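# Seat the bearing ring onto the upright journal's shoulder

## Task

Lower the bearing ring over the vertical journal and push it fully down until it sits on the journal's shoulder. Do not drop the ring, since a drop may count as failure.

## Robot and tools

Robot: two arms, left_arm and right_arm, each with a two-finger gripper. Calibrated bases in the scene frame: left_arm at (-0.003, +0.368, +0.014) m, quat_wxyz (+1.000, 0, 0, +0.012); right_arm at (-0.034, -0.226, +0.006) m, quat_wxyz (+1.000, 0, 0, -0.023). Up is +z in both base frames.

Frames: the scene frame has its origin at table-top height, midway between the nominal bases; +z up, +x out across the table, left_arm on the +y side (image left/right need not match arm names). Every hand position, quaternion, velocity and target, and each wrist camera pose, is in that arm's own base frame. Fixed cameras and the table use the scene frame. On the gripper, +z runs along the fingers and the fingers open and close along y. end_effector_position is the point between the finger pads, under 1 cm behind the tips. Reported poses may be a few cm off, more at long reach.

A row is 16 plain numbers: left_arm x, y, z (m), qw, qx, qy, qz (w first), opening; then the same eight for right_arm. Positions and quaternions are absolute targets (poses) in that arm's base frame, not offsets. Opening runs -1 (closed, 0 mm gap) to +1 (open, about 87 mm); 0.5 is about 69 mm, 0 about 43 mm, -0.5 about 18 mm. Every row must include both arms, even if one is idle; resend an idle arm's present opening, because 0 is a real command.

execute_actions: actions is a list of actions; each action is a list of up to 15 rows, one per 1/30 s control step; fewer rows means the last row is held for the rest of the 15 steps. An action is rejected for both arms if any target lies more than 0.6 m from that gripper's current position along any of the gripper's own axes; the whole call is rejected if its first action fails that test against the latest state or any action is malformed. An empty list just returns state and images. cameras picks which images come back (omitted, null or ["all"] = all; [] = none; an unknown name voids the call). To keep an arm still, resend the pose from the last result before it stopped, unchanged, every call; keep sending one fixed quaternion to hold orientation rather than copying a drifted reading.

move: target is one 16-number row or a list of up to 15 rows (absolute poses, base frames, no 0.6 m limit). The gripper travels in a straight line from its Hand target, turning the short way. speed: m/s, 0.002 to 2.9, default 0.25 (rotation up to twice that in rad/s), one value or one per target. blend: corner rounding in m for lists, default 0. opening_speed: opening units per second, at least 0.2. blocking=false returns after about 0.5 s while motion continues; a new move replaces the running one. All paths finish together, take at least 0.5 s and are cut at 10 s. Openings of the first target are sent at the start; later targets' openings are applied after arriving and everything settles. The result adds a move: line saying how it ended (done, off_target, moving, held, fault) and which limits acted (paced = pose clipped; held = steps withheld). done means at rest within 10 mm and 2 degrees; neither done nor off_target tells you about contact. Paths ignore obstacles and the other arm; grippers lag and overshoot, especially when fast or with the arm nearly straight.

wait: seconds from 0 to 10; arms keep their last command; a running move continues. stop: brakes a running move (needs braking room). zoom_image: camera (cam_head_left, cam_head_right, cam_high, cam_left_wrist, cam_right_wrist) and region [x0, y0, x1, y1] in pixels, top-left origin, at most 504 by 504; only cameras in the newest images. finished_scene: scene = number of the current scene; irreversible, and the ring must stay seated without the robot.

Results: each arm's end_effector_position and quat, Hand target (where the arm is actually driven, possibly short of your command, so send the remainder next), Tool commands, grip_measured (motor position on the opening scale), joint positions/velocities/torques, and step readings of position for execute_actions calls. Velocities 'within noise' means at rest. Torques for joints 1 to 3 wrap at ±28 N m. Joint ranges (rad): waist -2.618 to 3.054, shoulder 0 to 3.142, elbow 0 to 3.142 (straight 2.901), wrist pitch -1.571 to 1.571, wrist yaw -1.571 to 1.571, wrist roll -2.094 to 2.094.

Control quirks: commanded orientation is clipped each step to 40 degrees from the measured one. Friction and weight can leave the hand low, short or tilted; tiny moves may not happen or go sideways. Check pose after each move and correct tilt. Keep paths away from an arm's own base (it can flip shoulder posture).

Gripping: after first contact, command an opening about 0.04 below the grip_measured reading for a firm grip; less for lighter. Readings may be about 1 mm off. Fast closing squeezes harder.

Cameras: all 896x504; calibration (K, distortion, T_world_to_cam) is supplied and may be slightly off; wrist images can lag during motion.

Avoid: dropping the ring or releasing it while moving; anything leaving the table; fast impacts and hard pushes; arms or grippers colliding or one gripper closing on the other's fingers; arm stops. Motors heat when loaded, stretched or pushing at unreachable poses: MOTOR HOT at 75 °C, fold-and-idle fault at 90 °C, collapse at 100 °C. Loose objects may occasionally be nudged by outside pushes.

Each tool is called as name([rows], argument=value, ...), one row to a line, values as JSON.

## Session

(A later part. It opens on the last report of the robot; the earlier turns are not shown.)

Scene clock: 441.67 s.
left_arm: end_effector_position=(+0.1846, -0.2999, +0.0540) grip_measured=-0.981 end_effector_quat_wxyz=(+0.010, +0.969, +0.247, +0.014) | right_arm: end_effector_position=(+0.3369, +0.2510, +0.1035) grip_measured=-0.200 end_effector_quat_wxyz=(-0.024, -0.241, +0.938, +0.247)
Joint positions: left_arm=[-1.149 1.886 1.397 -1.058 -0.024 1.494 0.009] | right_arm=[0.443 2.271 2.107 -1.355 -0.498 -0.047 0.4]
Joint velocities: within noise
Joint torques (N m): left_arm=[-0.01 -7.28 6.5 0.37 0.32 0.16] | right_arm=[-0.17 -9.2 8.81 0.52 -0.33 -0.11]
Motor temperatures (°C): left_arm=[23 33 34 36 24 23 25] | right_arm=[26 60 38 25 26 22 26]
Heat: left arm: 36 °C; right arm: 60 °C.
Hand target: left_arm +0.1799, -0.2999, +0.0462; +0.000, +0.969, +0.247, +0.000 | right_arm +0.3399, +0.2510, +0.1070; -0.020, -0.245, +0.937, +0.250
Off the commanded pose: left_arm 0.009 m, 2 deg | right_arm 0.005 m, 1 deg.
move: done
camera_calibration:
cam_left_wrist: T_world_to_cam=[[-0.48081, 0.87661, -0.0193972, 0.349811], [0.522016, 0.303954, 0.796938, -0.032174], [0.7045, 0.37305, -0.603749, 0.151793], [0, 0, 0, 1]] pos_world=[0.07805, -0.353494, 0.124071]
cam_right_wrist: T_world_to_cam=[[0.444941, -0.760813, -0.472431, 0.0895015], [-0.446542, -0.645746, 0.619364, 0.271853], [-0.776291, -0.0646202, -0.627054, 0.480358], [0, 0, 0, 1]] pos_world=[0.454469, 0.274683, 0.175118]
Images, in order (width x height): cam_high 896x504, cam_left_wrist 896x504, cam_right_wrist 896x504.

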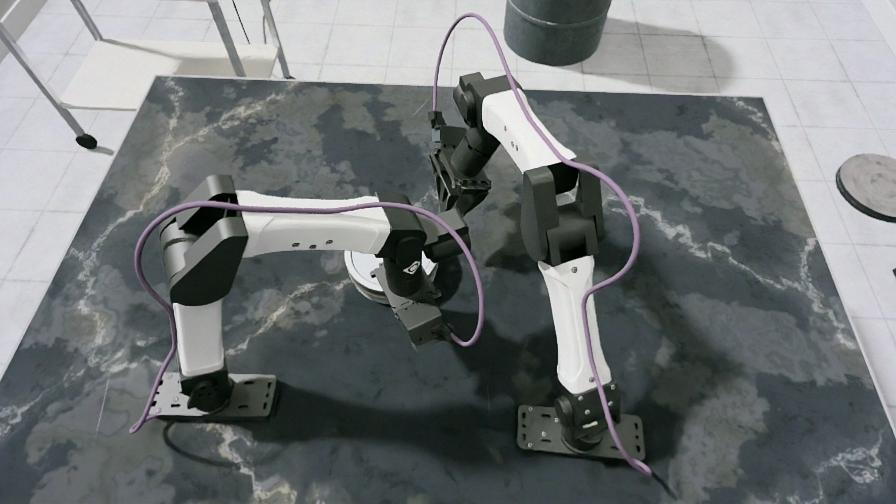

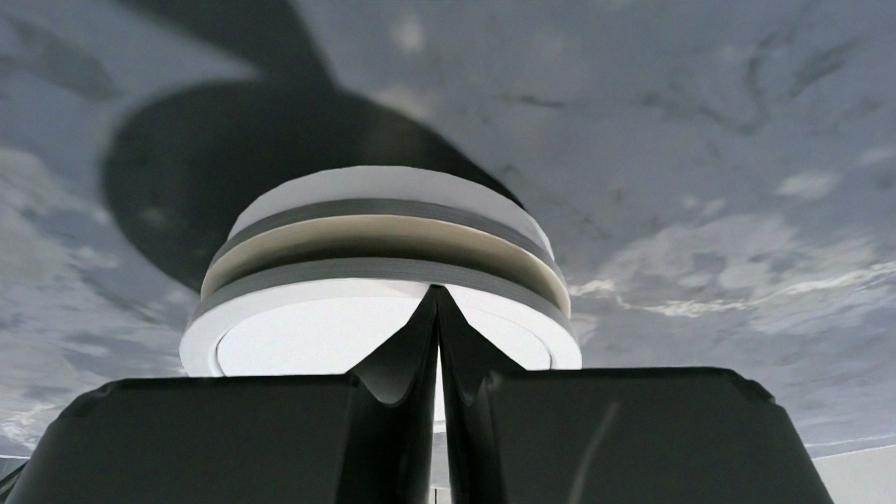

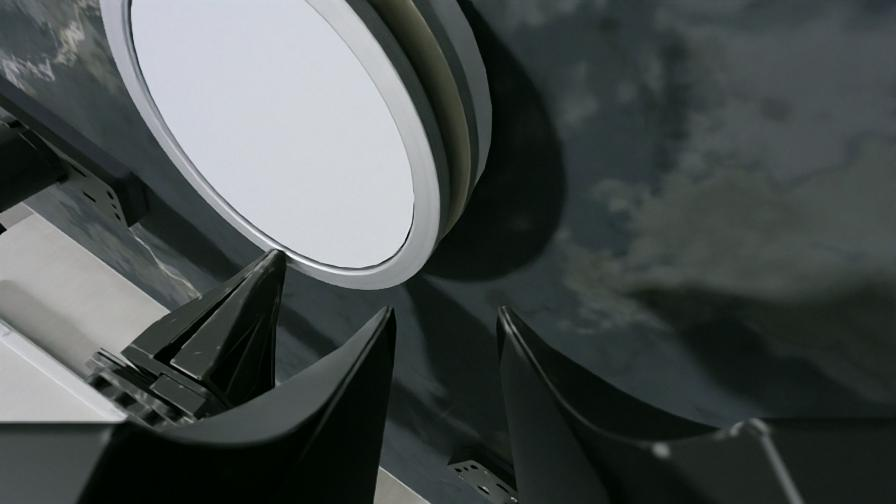

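move([
  [0.1800, -0.2980, 0.085, 0.0, 0.969, 0.247, 0.0, -1, 0.3400, 0.2510, 0.13, -0.021, -0.245, 0.937, 0.250, -0.2],
  [0.1700, -0.1500, 0.150, 0.0, 0.969, 0.247, 0.0, -1, 0.3600, 0.2400, 0.150, 0.0, -0.2807, 0.9598, 0.0, -1],
], speed=[0.06,0.15], cameras=["cam_high", "cam_left_wrist", "cam_right_wrist", "cam_head_left", "cam_head_right"])

zoom_image(camera="cam_high", region=[340, 190, 460, 310])

zoom_image(camera="cam_head_right", region=[400, 255, 500, 355])

Scene clock: 449.13 s.
left_arm: end_effector_position=(+0.1724, -0.1536, +0.1491) grip_measured=-0.981 end_effector_quat_wxyz=(+0.000, +0.967, +0.253, +0.002) | right_arm: end_effector_position=(+0.3591, +0.2397, +0.1432) grip_measured=-0.970 end_effector_quat_wxyz=(+0.067, -0.283, +0.956, +0.027)
Joint positions: left_arm=[-0.91 1.378 1.241 -1.431 -0.004 1.72 0.009] | right_arm=[0.583 2.332 2.463 -1.558 -0.013 0.008 0.015]
Joint velocities: within noise
Joint torques (N m): left_arm=[0.42 -5.75 5.56 0.25 0.13 0.38] | right_arm=[0.61 -10.04 8.43 0.7 0.07 0.13]
Motor temperatures (°C): left_arm=[23 33 34 36 24 23 25] | right_arm=[26 59 39 25 26 22 26]
Heat: left arm: 36 °C; right arm: 59 °C.
Hand target: left_arm +0.1700, -0.1501, +0.1499; +0.000, +0.969, +0.247, +0.000 | right_arm +0.3596, +0.2398, +0.1496; +0.074, -0.280, +0.957, +0.024
Off the commanded pose: left_arm 0.004 m, 1 deg | right_arm 0.007 m, 8 deg.
joint sent to its limit (right arm) — joint 4 (wrist pitch), lower limit. The joint targets are off in orientation, not in position.
move: off_target (right_arm); target 2's new opening was sent with right_arm's hand 0.007 m and 8 deg from that target
camera_calibration:
cam_left_wrist: T_world_to_cam=[[-0.492451, 0.870322, 0.00555298, 0.214926], [0.540025, 0.300544, 0.786159, -0.148069], [0.682543, 0.390144, -0.617999, 0.171726], [0, 0, 0, 1]] pos_world=[0.0685913, -0.209552, 0.221339]
cam_right_wrist: T_world_to_cam=[[0.548853, -0.835845, -0.0111489, 0.00441177], [-0.623311, -0.418108, 0.660809, 0.252891], [-0.556995, -0.355738, -0.750471, 0.530489], [0, 0, 0, 1]] pos_world=[0.450688, 0.298138, 0.231053]

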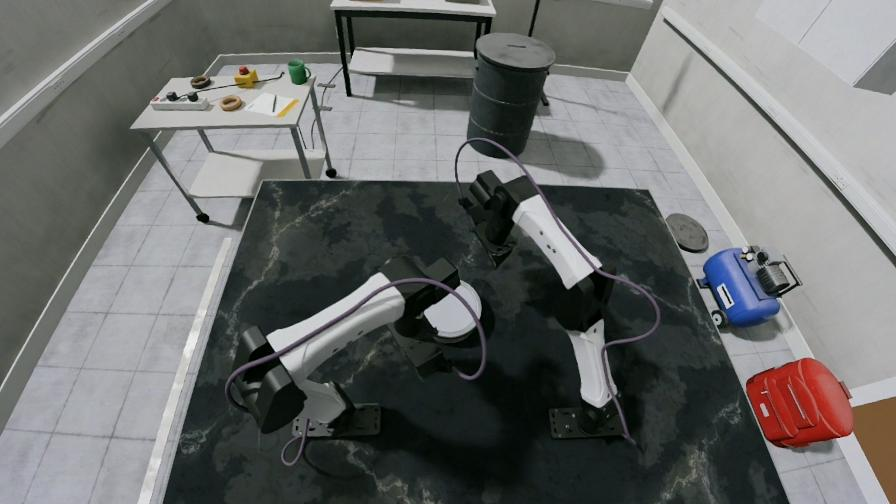

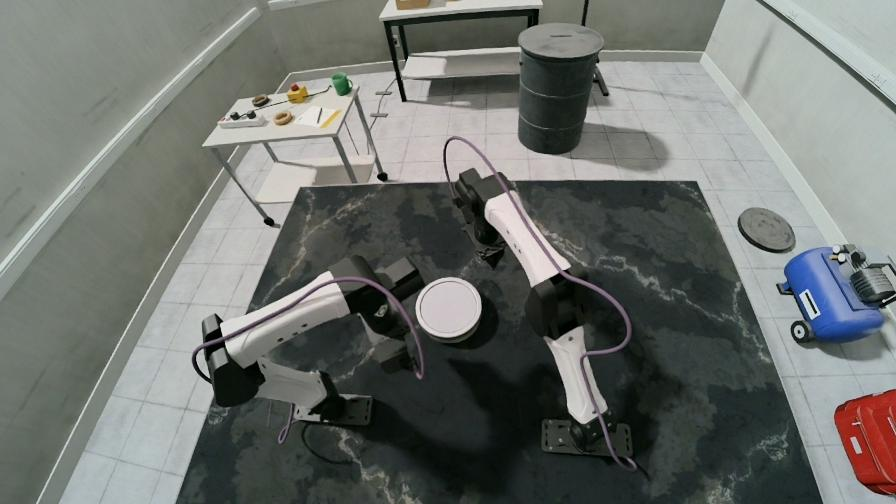

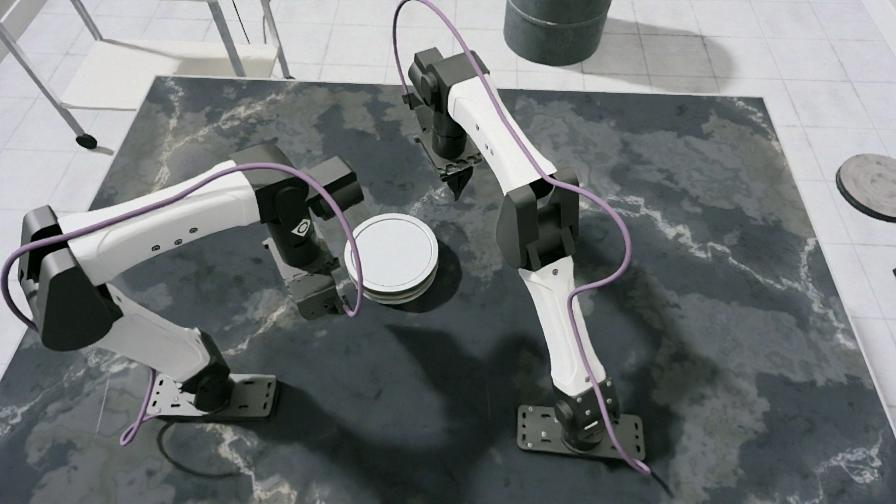

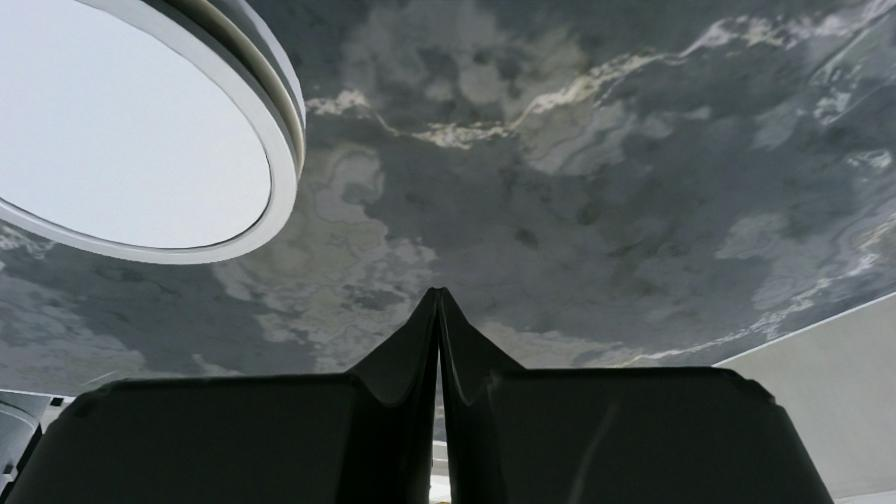

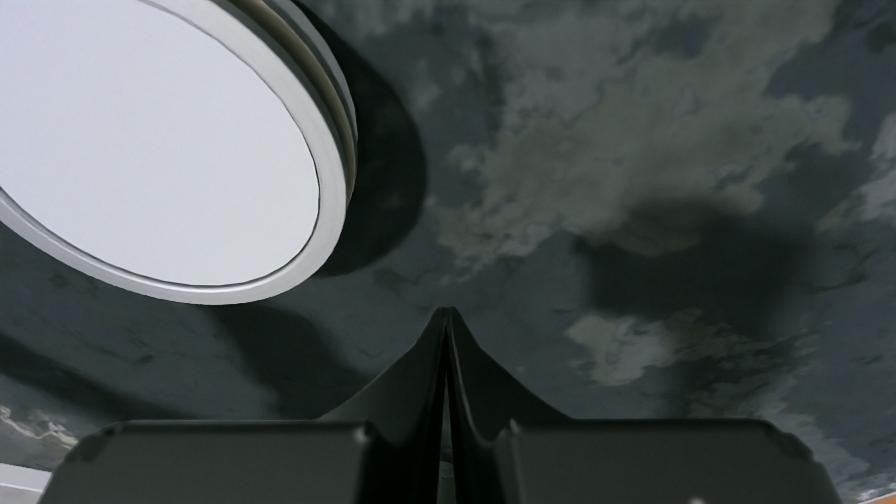

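Scaled by 4.200 from the camera's 896x504 image, which has a finer 1280x720 frame.

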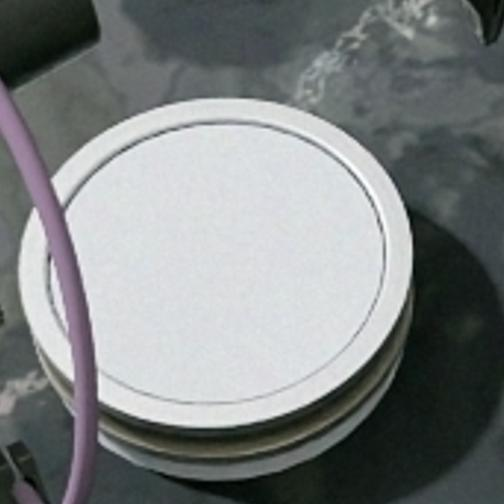

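Scaled by 5.040 from the camera's 896x504 image, which has a finer 1280x720 frame.

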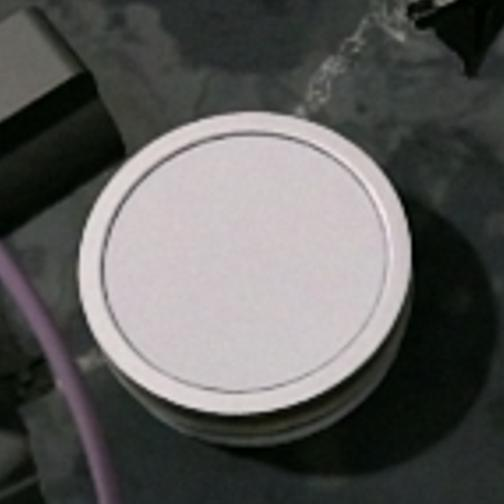

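move([
  [0.1700, -0.1500, 0.150, 0.0, 0.969, 0.247, 0.0, -1, 0.3650, 0.2700, 0.130, 0.0, -0.2807, 0.9598, 0.0, -1],
  [0.1700, -0.1500, 0.150, 0.0, 0.969, 0.247, 0.0, -1, 0.3650, 0.3170, 0.095, 0.0, -0.2807, 0.9598, 0.0, -1],
], speed=0.08, cameras=["cam_high", "cam_right_wrist"])

zoom_image(camera="cam_high", region=[340, 190, 460, 310])

Scene clock: 457.30 s.
left_arm: end_effector_position=(+0.1723, -0.1535, +0.1491) grip_measured=-0.981 end_effector_quat_wxyz=(+0.000, +0.967, +0.253, +0.002) | right_arm: end_effector_position=(+0.3639, +0.3161, +0.0976) grip_measured=-0.970 end_effector_quat_wxyz=(+0.081, -0.283, +0.955, +0.041)
Joint positions: left_arm=[-0.91 1.378 1.241 -1.432 -0.004 1.72 0.009] | right_arm=[0.701 2.601 2.774 -1.561 -0.01 0.126 0.015]
Joint velocities: within noise
Joint torques (N m): left_arm=[0.42 -5.75 5.57 0.25 0.12 0.38] | right_arm=[0.4 -9.44 8.4 0.8 0.06 0.16]
Motor temperatures (°C): left_arm=[23 34 34 35 24 23 25] | right_arm=[26 59 39 25 25 22 25]
Heat: left arm: 35 °C; right arm: 59 °C.
Hand target: left_arm +0.1700, -0.1500, +0.1499; +0.000, +0.969, +0.247, +0.000 | right_arm +0.3645, +0.3165, +0.0945; +0.080, -0.278, +0.957, +0.037
Off the commanded pose: left_arm 0.004 m, 1 deg | right_arm 0.003 m, 10 deg.
joint sent to its limit (right arm) — joint 4 (wrist pitch), lower limit. The joint targets are off in orientation, not in position.
move: off_target (right_arm)
camera_calibration:
cam_right_wrist: T_world_to_cam=[[0.55022, -0.834486, -0.0298466, 0.066137], [-0.635488, -0.441662, 0.633316, 0.332525], [-0.541676, -0.329496, -0.773317, 0.514483], [0, 0, 0, 1]] pos_world=[0.453609, 0.371574, 0.189239]
Images, in order (width x height): cam_high 896x504, cam_right_wrist 896x504.

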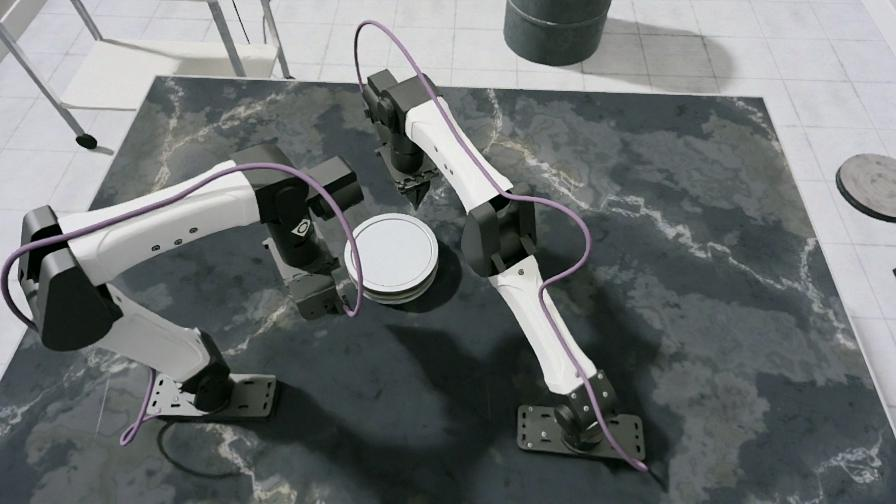

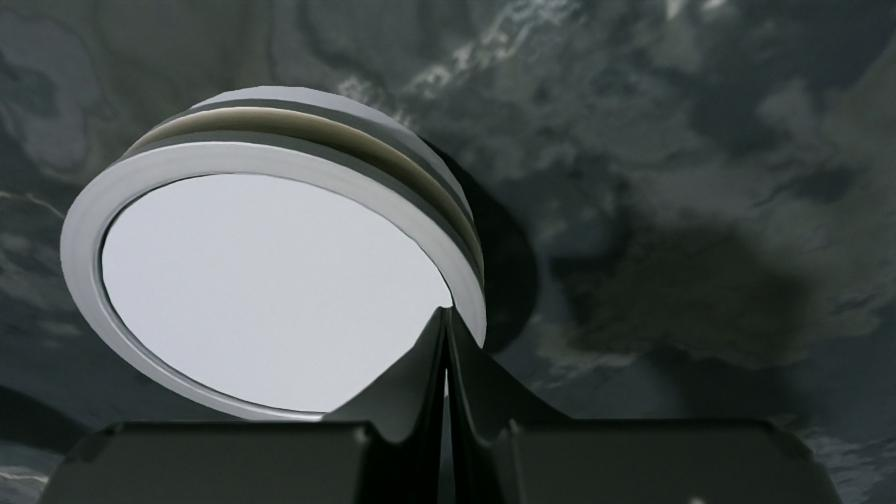

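Scaled by 4.200 from the camera's 896x504 image, which has a finer 1280x720 frame.

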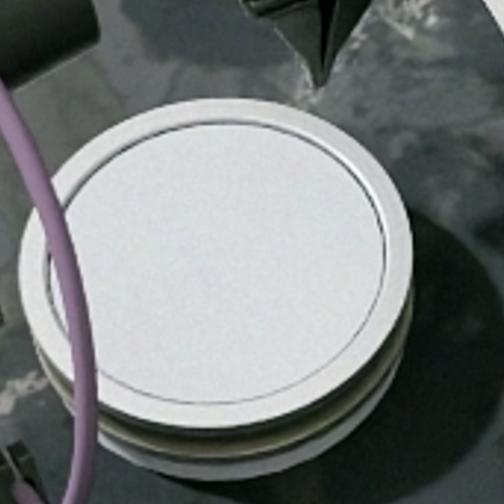

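move([
  [0.1700, -0.1500, 0.150, 0.0, 0.969, 0.247, 0.0, -1, 0.3630, 0.3150, 0.068, 0.08, -0.28, 0.956, 0.038, -1],
  [0.1700, -0.1500, 0.150, 0.0, 0.969, 0.247, 0.0, -1, 0.3630, 0.3150, 0.042, 0.08, -0.28, 0.956, 0.038, -1],
], speed=[0.06,0.025], cameras=["cam_high", "cam_right_wrist"])

zoom_image(camera="cam_high", region=[340, 190, 460, 310])

Scene clock: 464.33 s.
left_arm: end_effector_position=(+0.1723, -0.1535, +0.1491) grip_measured=-0.981 end_effector_quat_wxyz=(+0.000, +0.967, +0.253, +0.002) | right_arm: end_effector_position=(+0.3599, +0.3128, +0.0628) grip_measured=-0.970 end_effector_quat_wxyz=(+0.083, -0.282, +0.955, +0.042)
Joint positions: left_arm=[-0.91 1.378 1.241 -1.432 -0.004 1.72 0.009] | right_arm=[0.701 2.437 2.321 -1.27 -0.01 0.127 0.015]
Joint velocities: within noise
Joint torques (N m): left_arm=[0.4 -5.75 5.56 0.25 0.12 0.38] | right_arm=[0.29 -9.1 3.21 1.49 0.02 0.07]
Motor temperatures (°C): left_arm=[23 34 34 35 24 23 25] | right_arm=[26 60 39 25 25 22 25]
Heat: left arm: 35 °C; right arm: 60 °C.
Hand target: left_arm +0.1700, -0.1501, +0.1499; +0.000, +0.969, +0.247, +0.000 | right_arm +0.3623, +0.3144, +0.0425; +0.079, -0.280, +0.956, +0.038
Off the commanded pose: left_arm 0.004 m, 1 deg | right_arm 0.021 m, 1 deg.
move: off_target (right_arm)
camera_calibration:
cam_right_wrist: T_world_to_cam=[[0.54964, -0.834849, -0.0303741, 0.0648109], [-0.637206, -0.442475, 0.631019, 0.351439], [-0.540245, -0.327478, -0.775173, 0.483289], [0, 0, 0, 1]] pos_world=[0.449411, 0.367877, 0.154837]
Images, in order (width x height): cam_high 896x504, cam_right_wrist 896x504.

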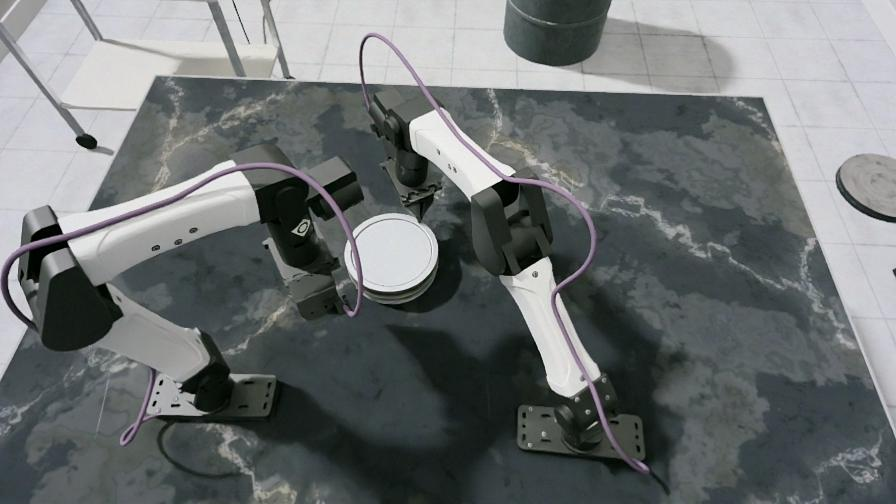

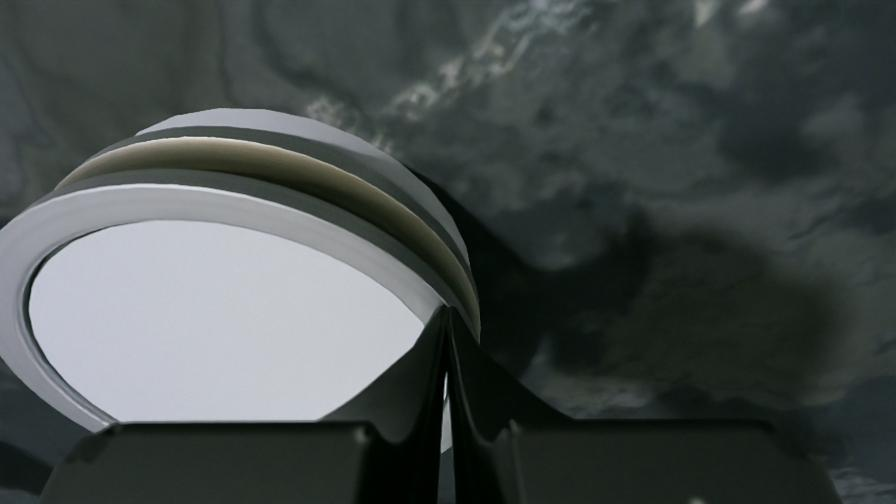

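Scaled by 4.200 from the camera's 896x504 image, which has a finer 1280x720 frame.

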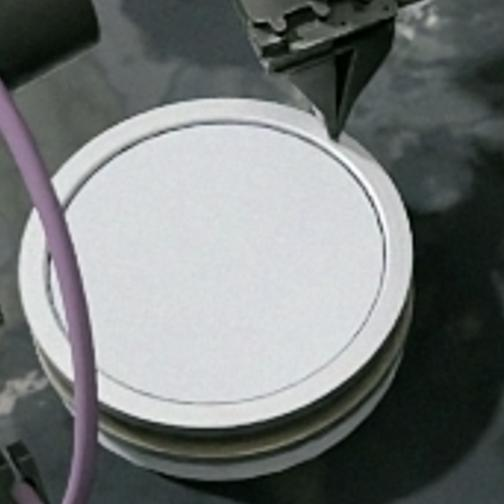

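move([
  [0.1700, -0.1500, 0.150, 0.0, 0.969, 0.247, 0.0, -1, 0.3660, 0.3160, 0.020, 0.08, -0.28, 0.956, 0.038, -1],
], speed=0.025, cameras=["cam_high", "cam_right_wrist"])

zoom_image(camera="cam_high", region=[340, 190, 460, 310])

Scene clock: 468.83 s.
left_arm: end_effector_position=(+0.1722, -0.1534, +0.1490) grip_measured=-0.981 end_effector_quat_wxyz=(+0.000, +0.967, +0.253, +0.002) | right_arm: end_effector_position=(+0.3599, +0.3128, +0.0615) grip_measured=-0.970 end_effector_quat_wxyz=(+0.092, -0.282, +0.954, +0.046)
Joint positions: left_arm=[-0.91 1.378 1.241 -1.432 -0.004 1.72 0.009] | right_arm=[0.701 2.403 2.254 -1.216 -0.01 0.127 0.015]
Joint velocities: left_arm=[-0.017 0.046 -0.002 -0.066 -0.051 -0.051 -0.003] | right_arm=[within noise]
Joint torques (N m): left_arm=[0.4 -5.74 5.57 0.26 0.13 0.38] | right_arm=[0.05 -6.23 1.98 1.82 0.02 0.06]
Motor temperatures (°C): left_arm=[23 34 34 35 24 23 25] | right_arm=[26 60 39 26 25 22 25]
Heat: left arm: 35 °C; right arm: 60 °C.
Hand target: left_arm +0.1699, -0.1501, +0.1499; +0.000, +0.969, +0.247, +0.000 | right_arm +0.3633, +0.3137, +0.0216; +0.079, -0.280, +0.956, +0.037
Off the commanded pose: left_arm 0.004 m, 1 deg | right_arm 0.042 m, 2 deg.
move: off_target (right_arm)
camera_calibration:
cam_right_wrist: T_world_to_cam=[[0.550088, -0.834466, -0.0327186, 0.0646252], [-0.646899, -0.450565, 0.615234, 0.359364], [-0.528133, -0.317267, -0.787665, 0.475457], [0, 0, 0, 1]] pos_world=[0.448028, 0.366691, 0.155522]
Images, in order (width x height): cam_high 896x504, cam_right_wrist 896x504.

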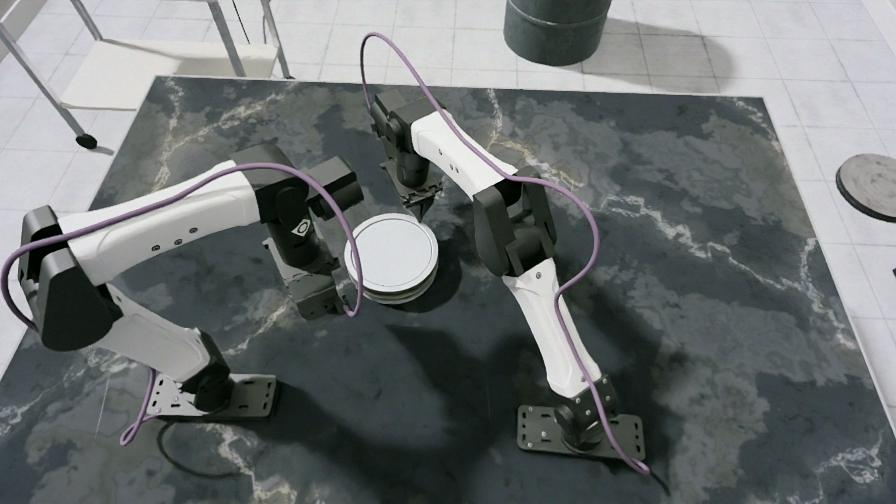

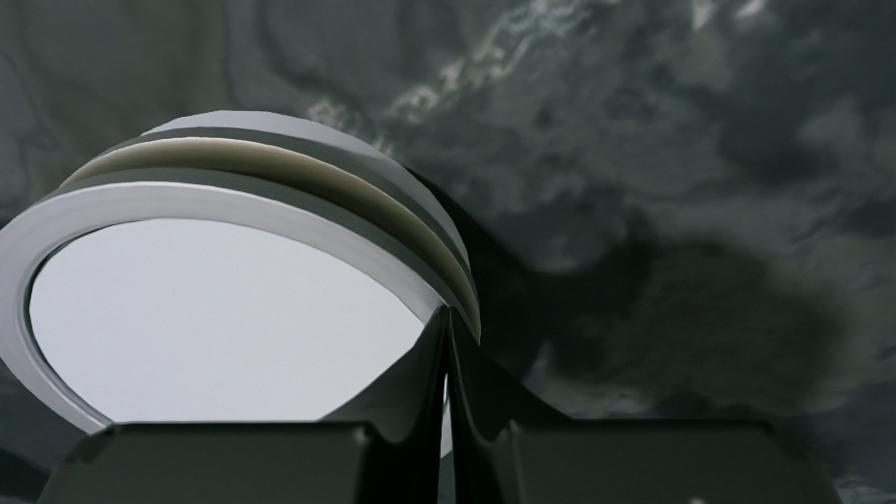

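Scaled by 4.200 from the camera's 896x504 image, which has a finer 1280x720 frame.

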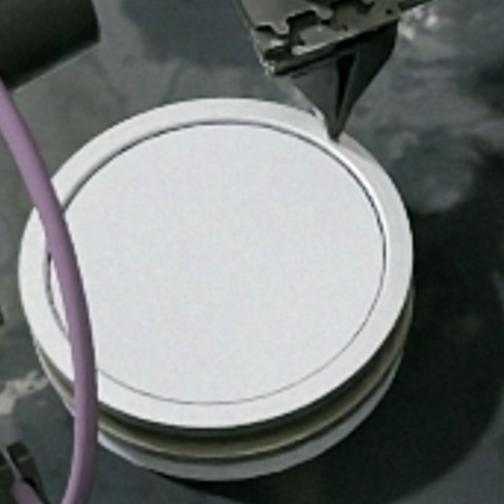

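move([
  [0.1700, -0.1500, 0.150, 0.0, 0.969, 0.247, 0.0, -1, 0.3620, 0.3140, 0.075, 0.08, -0.28, 0.956, 0.038, -1],
  [0.1700, -0.1500, 0.150, 0.0, 0.969, 0.247, 0.0, -1, 0.3300, 0.3350, 0.075, 0.08, -0.28, 0.956, 0.038, -1],
  [0.1700, -0.1500, 0.150, 0.0, 0.969, 0.247, 0.0, -1, 0.3300, 0.3350, 0.042, 0.08, -0.28, 0.956, 0.038, -1],
], speed=[0.06,0.06,0.025], cameras=["cam_high", "cam_right_wrist"])

zoom_image(camera="cam_high", region=[340, 190, 460, 310])

Scene clock: 476.90 s.
left_arm: end_effector_position=(+0.1722, -0.1534, +0.1490) grip_measured=-0.981 end_effector_quat_wxyz=(+0.000, +0.967, +0.253, +0.002) | right_arm: end_effector_position=(+0.3277, +0.3350, +0.0604) grip_measured=-0.970 end_effector_quat_wxyz=(+0.082, -0.285, +0.954, +0.046)
Joint positions: left_arm=[-0.91 1.378 1.241 -1.432 -0.004 1.72 0.009] | right_arm=[0.778 2.377 2.204 -1.211 -0.004 0.196 0.015]
Joint velocities: within noise
Joint torques (N m): left_arm=[0.42 -5.72 5.57 0.26 0.12 0.38] | right_arm=[0.25 -9.28 3.34 1.42 0.1 0.13]
Motor temperatures (°C): left_arm=[23 34 34 34 24 23 25] | right_arm=[26 58 39 26 25 22 25]
Heat: left arm: 34 °C; right arm: 58 °C.
Hand target: left_arm +0.1699, -0.1501, +0.1499; +0.000, +0.969, +0.247, +0.000 | right_arm +0.3295, +0.3346, +0.0424; +0.079, -0.280, +0.956, +0.038
Off the commanded pose: left_arm 0.004 m, 1 deg | right_arm 0.019 m, 1 deg.
move: off_target (right_arm)
camera_calibration:
cam_right_wrist: T_world_to_cam=[[0.555315, -0.83078, -0.0378111, 0.0982305], [-0.631855, -0.451036, 0.630338, 0.343569], [-0.540726, -0.326145, -0.7754, 0.470974], [0, 0, 0, 1]] pos_world=[0.417205, 0.390176, 0.152343]
Images, in order (width x height): cam_high 896x504, cam_right_wrist 896x504.

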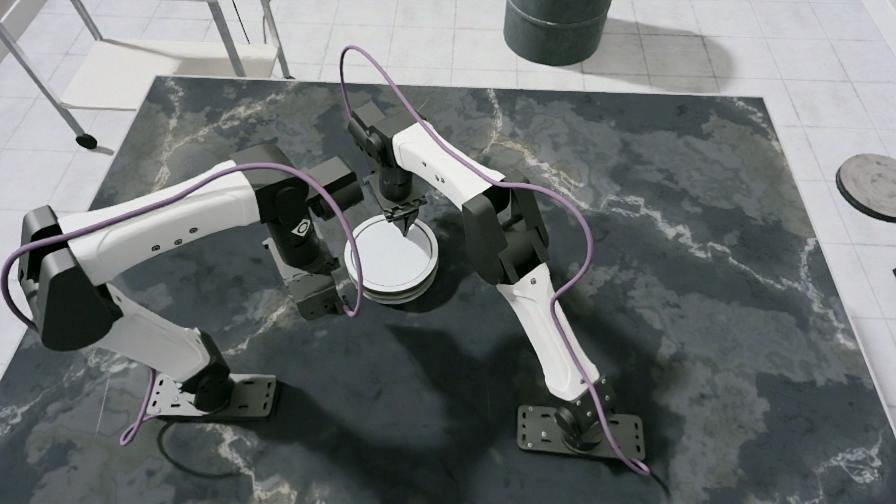

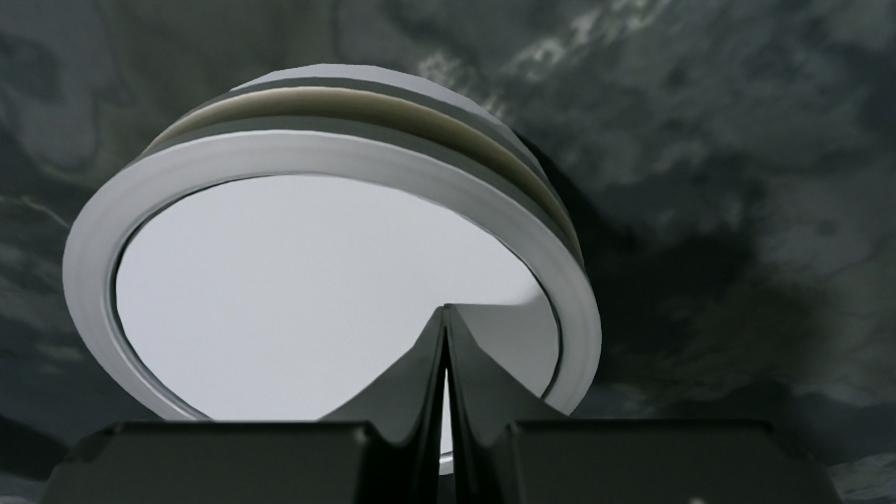

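Scaled by 4.200 from the camera's 896x504 image, which has a finer 1280x720 frame.

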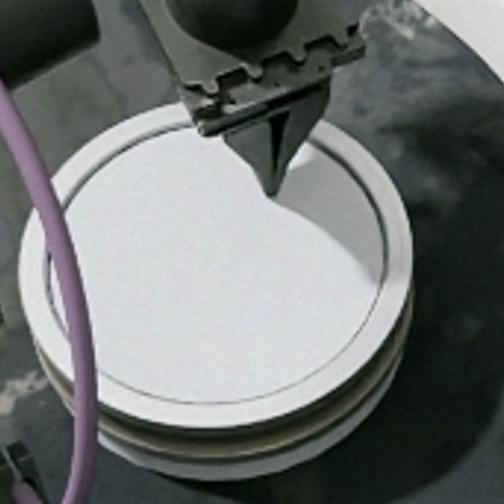

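move([
  [0.1700, -0.1500, 0.150, 0.0, 0.969, 0.247, 0.0, -1, 0.3300, 0.3350, 0.078, 0.05, -0.28, 0.957, 0.02, -1],
  [0.1700, -0.1500, 0.150, 0.0, 0.969, 0.247, 0.0, -1, 0.3320, 0.2830, 0.078, 0.03, -0.28, 0.958, 0.01, -1],
  [0.1700, -0.1500, 0.150, 0.0, 0.969, 0.247, 0.0, -1, 0.3320, 0.2830, 0.042, 0.0, -0.28, 0.96, 0.0, -1],
], speed=[0.06,0.06,0.025], cameras=["cam_high", "cam_right_wrist"])

zoom_image(camera="cam_high", region=[340, 190, 460, 310])

Scene clock: 486.57 s.
left_arm: end_effector_position=(+0.1722, -0.1534, +0.1490) grip_measured=-0.981 end_effector_quat_wxyz=(+0.000, +0.967, +0.253, +0.002) | right_arm: end_effector_position=(+0.3317, +0.2859, +0.0630) grip_measured=-0.970 end_effector_quat_wxyz=(+0.017, -0.277, +0.961, +0.008)
Joint positions: left_arm=[-0.91 1.378 1.241 -1.432 -0.004 1.72 0.009] | right_arm=[0.698 2.423 2.288 -1.398 0 0.137 0.015]
Joint velocities: within noise
Joint torques (N m): left_arm=[0.4 -5.74 5.56 0.26 0.13 0.38] | right_arm=[-0.21 -7.77 4.57 0.85 -0.02 -0.08]
Motor temperatures (°C): left_arm=[23 34 34 34 24 23 24] | right_arm=[26 58 38 26 25 22 25]
Heat: left arm: 34 °C; right arm: 58 °C.
Hand target: left_arm +0.1700, -0.1501, +0.1499; +0.000, +0.969, +0.247, +0.000 | right_arm +0.3315, +0.2826, +0.0425; +0.000, -0.280, +0.960, +0.000
Off the commanded pose: left_arm 0.004 m, 1 deg | right_arm 0.021 m, 2 deg.
move: off_target (right_arm)
camera_calibration:
cam_right_wrist: T_world_to_cam=[[0.535752, -0.844367, -0.00369007, 0.0635493], [-0.569902, -0.364822, 0.736285, 0.270413], [-0.623041, -0.392364, -0.676661, 0.499235], [0, 0, 0, 1]] pos_world=[0.431107, 0.348193, 0.138946]
Images, in order (width x height): cam_high 896x504, cam_right_wrist 896x504.

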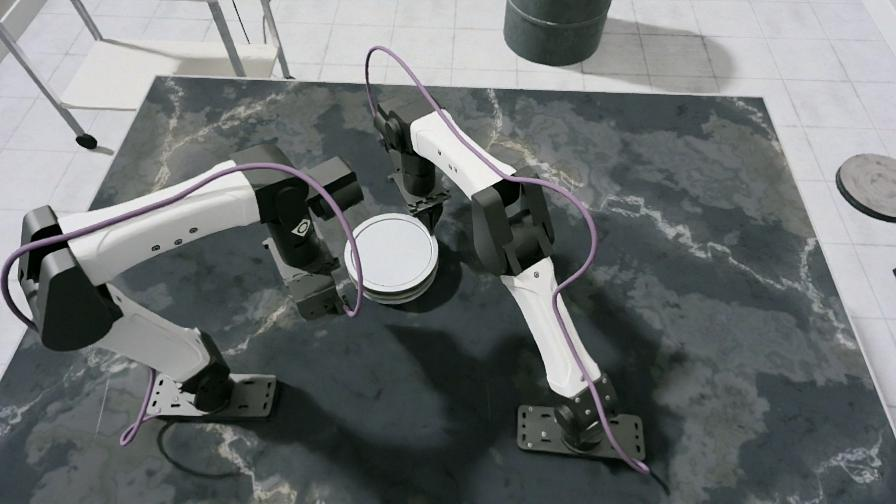

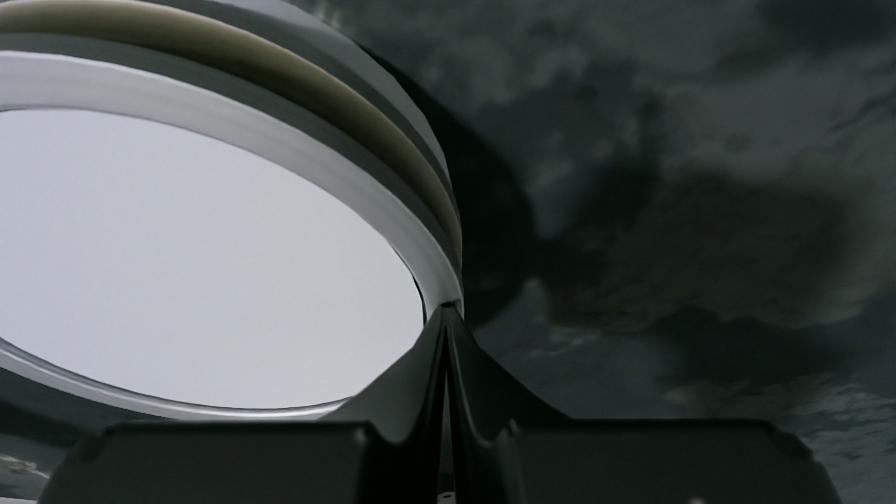

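Scaled by 4.200 from the camera's 896x504 image, which has a finer 1280x720 frame.

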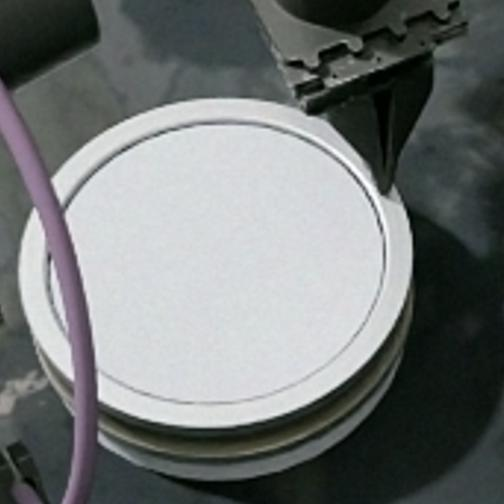

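move([
  [0.1700, -0.1500, 0.150, 0.0, 0.969, 0.247, 0.0, -1, 0.3320, 0.2810, 0.015, 0.0, -0.28, 0.96, 0.0, -1],
  [0.1700, -0.1500, 0.150, 0.0, 0.969, 0.247, 0.0, -1, 0.3420, 0.2810, 0.012, 0.0, -0.28, 0.96, 0.0, -1],
  [0.1700, -0.1500, 0.150, 0.0, 0.969, 0.247, 0.0, -1, 0.3220, 0.2810, 0.012, 0.0, -0.28, 0.96, 0.0, -1],
  [0.1700, -0.1500, 0.150, 0.0, 0.969, 0.247, 0.0, -1, 0.3320, 0.2810, 0.010, 0.0, -0.28, 0.96, 0.0, -1],
], speed=0.03, cameras=["cam_high", "cam_right_wrist"])

zoom_image(camera="cam_high", region=[340, 190, 460, 310])

Scene clock: 493.90 s.
left_arm: end_effector_position=(+0.1722, -0.1534, +0.1490) grip_measured=-0.981 end_effector_quat_wxyz=(+0.000, +0.967, +0.253, +0.002) | right_arm: end_effector_position=(+0.3313, +0.2856, +0.0599) grip_measured=-0.970 end_effector_quat_wxyz=(+0.038, -0.281, +0.959, +0.021)
Joint positions: left_arm=[-0.91 1.378 1.241 -1.432 -0.004 1.72 0.009] | right_arm=[0.696 2.346 2.145 -1.283 -0.008 0.127 0.015]
Joint velocities: within noise
Joint torques (N m): left_arm=[0.4 -5.72 5.55 0.26 0.12 0.38] | right_arm=[-0.32 -3.36 3.36 1.16 0.04 -0.02]
Motor temperatures (°C): left_arm=[23 34 34 34 24 23 24] | right_arm=[26 56 38 26 25 22 25]
Heat: left arm: 34 °C; right arm: 56 °C.
Hand target: left_arm +0.1700, -0.1501, +0.1499; +0.000, +0.969, +0.247, +0.000 | right_arm +0.3288, +0.2786, +0.0127; +0.000, -0.280, +0.960, +0.000
Off the commanded pose: left_arm 0.004 m, 1 deg | right_arm 0.050 m, 5 deg.
move: off_target (right_arm)
camera_calibration:
cam_right_wrist: T_world_to_cam=[[0.543171, -0.839453, -0.0168681, 0.0604564], [-0.590438, -0.396174, 0.703157, 0.290074], [-0.59695, -0.371974, -0.710835, 0.484303], [0, 0, 0, 1]] pos_world=[0.427537, 0.345818, 0.141311]
Images, in order (width x height): cam_high 896x504, cam_right_wrist 896x504.

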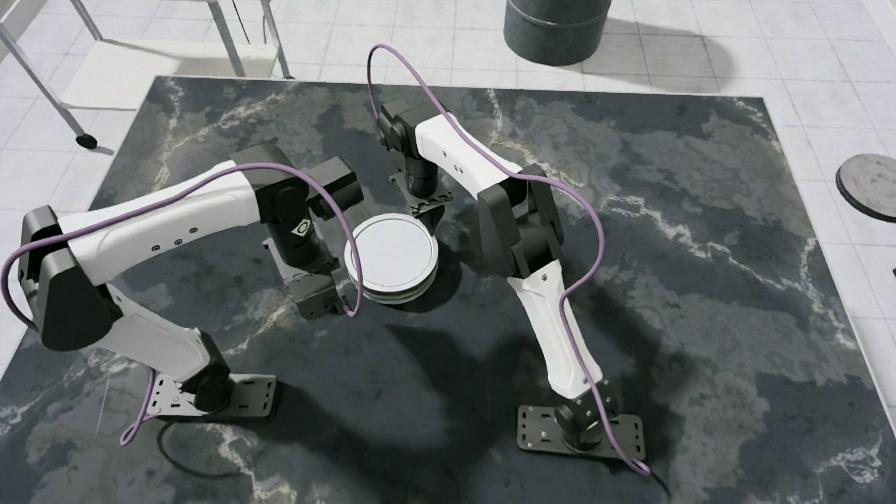

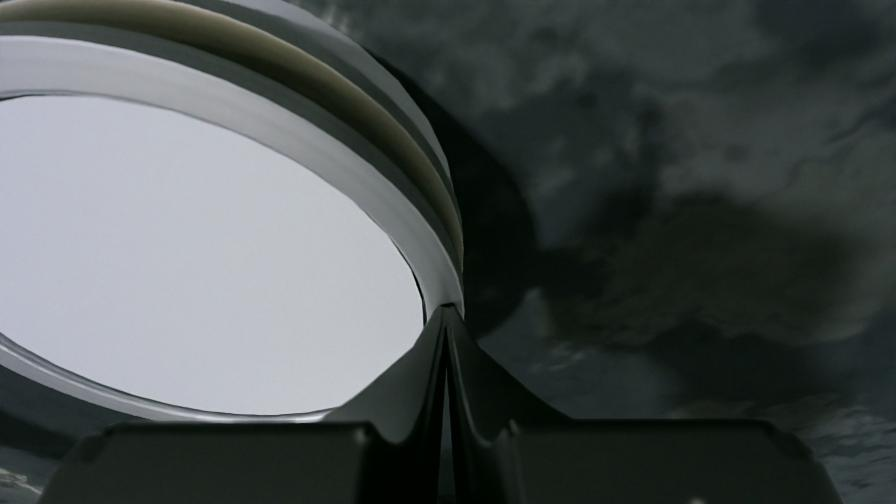

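Scaled by 4.200 from the camera's 896x504 image, which has a finer 1280x720 frame.

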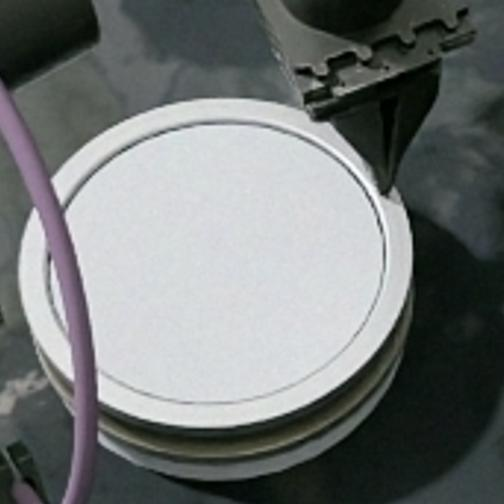

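zoom_image(camera="cam_high", region=[345, 265, 445, 315])

zoom_image(camera="cam_high", region=[345, 205, 445, 255])

Scaled by 5.040 from the camera's 896x504 image, which has a finer 1280x720 frame.

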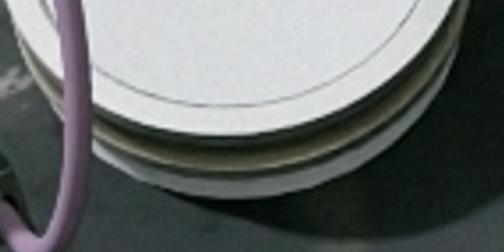

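Scaled by 5.040 from the camera's 896x504 image, which has a finer 1280x720 frame.

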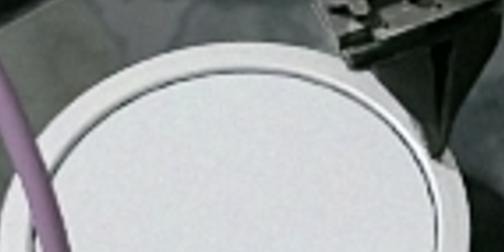

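move([
  [0.1700, -0.1900, 0.130, 0.0, 0.969, 0.247, 0.0, -1, 0.3340, 0.2830, 0.050, 0.0, -0.28, 0.96, 0.0, -1],
  [0.1800, -0.2500, 0.100, 0.0, 0.969, 0.247, 0.0, -1, 0.3400, 0.2750, 0.085, 0.0, -0.28, 0.96, 0.0, -1],
  [0.2150, -0.2900, 0.080, 0.0, 0.969, 0.247, 0.0, -1, 0.3500, 0.2600, 0.100, 0.0, -0.28, 0.96, 0.0, -1],
  [0.2150, -0.2900, 0.042, 0.0, 0.969, 0.247, 0.0, -1, 0.3500, 0.2600, 0.100, 0.0, -0.28, 0.96, 0.0, -1],
], speed=[0.08,0.08,0.06,0.025], cameras=["cam_high", "cam_left_wrist"])

Scene clock: 518.90 s.
left_arm: end_effector_position=(+0.2136, -0.2903, +0.0518) grip_measured=-0.981 end_effector_quat_wxyz=(+0.005, +0.967, +0.253, +0.003) | right_arm: end_effector_position=(+0.3479, +0.2630, +0.0869) grip_measured=-0.970 end_effector_quat_wxyz=(+0.007, -0.276, +0.961, +0.007)
Joint positions: left_arm=[-1.053 1.918 1.436 -1.077 -0.002 1.577 0.009] | right_arm=[0.637 2.481 2.488 -1.559 -0.008 0.077 0.015]
Joint velocities: within noise
Joint torques (N m): left_arm=[0.44 -7.82 5.07 0.6 0.11 0.38] | right_arm=[-0.17 -12.49 7.28 0.46 0.04 -0.09]
Motor temperatures (°C): left_arm=[23 34 34 33 24 23 24] | right_arm=[26 51 37 25 25 22 25]
Heat: left arm: 34 °C; right arm: 51 °C.
Hand target: left_arm +0.2149, -0.2898, +0.0423; +0.000, +0.969, +0.247, +0.000 | right_arm +0.3495, +0.2597, +0.0995; +0.019, -0.279, +0.960, +0.007
Off the commanded pose: left_arm 0.010 m, 1 deg | right_arm 0.014 m, 1 deg.
joint sent to its limit (right arm) — joint 4 (wrist pitch), lower limit. The joint targets still meet the commanded pose.
move: off_target (right_arm)
camera_calibration:
cam_left_wrist: T_world_to_cam=[[-0.492428, 0.870339, -0.00494289, 0.355206], [0.537412, 0.308519, 0.78486, -0.049842], [0.684619, 0.38383, -0.619654, 0.134678], [0, 0, 0, 1]] pos_world=[0.109496, -0.345466, 0.124328]
Images, in order (width x height): cam_high 896x504, cam_left_wrist 896x504.

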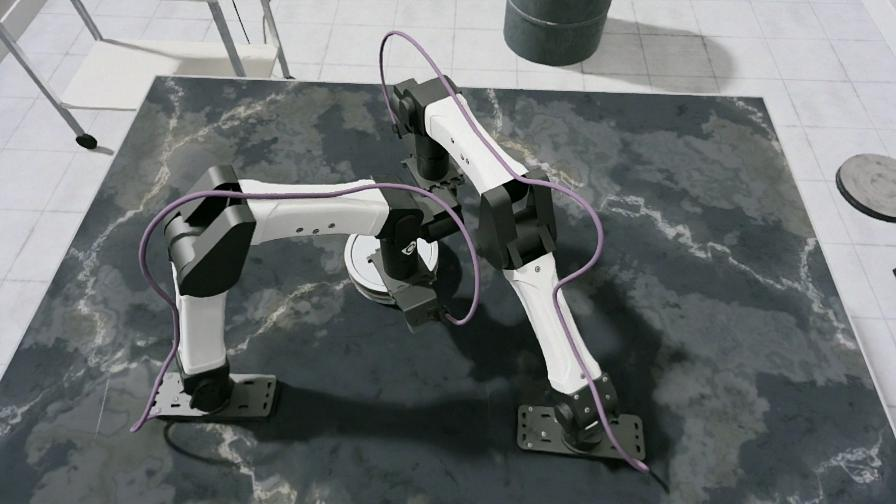

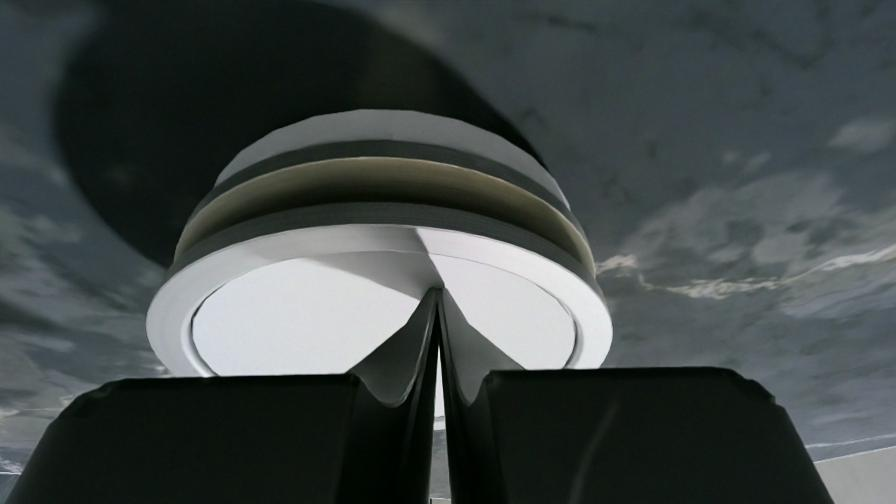

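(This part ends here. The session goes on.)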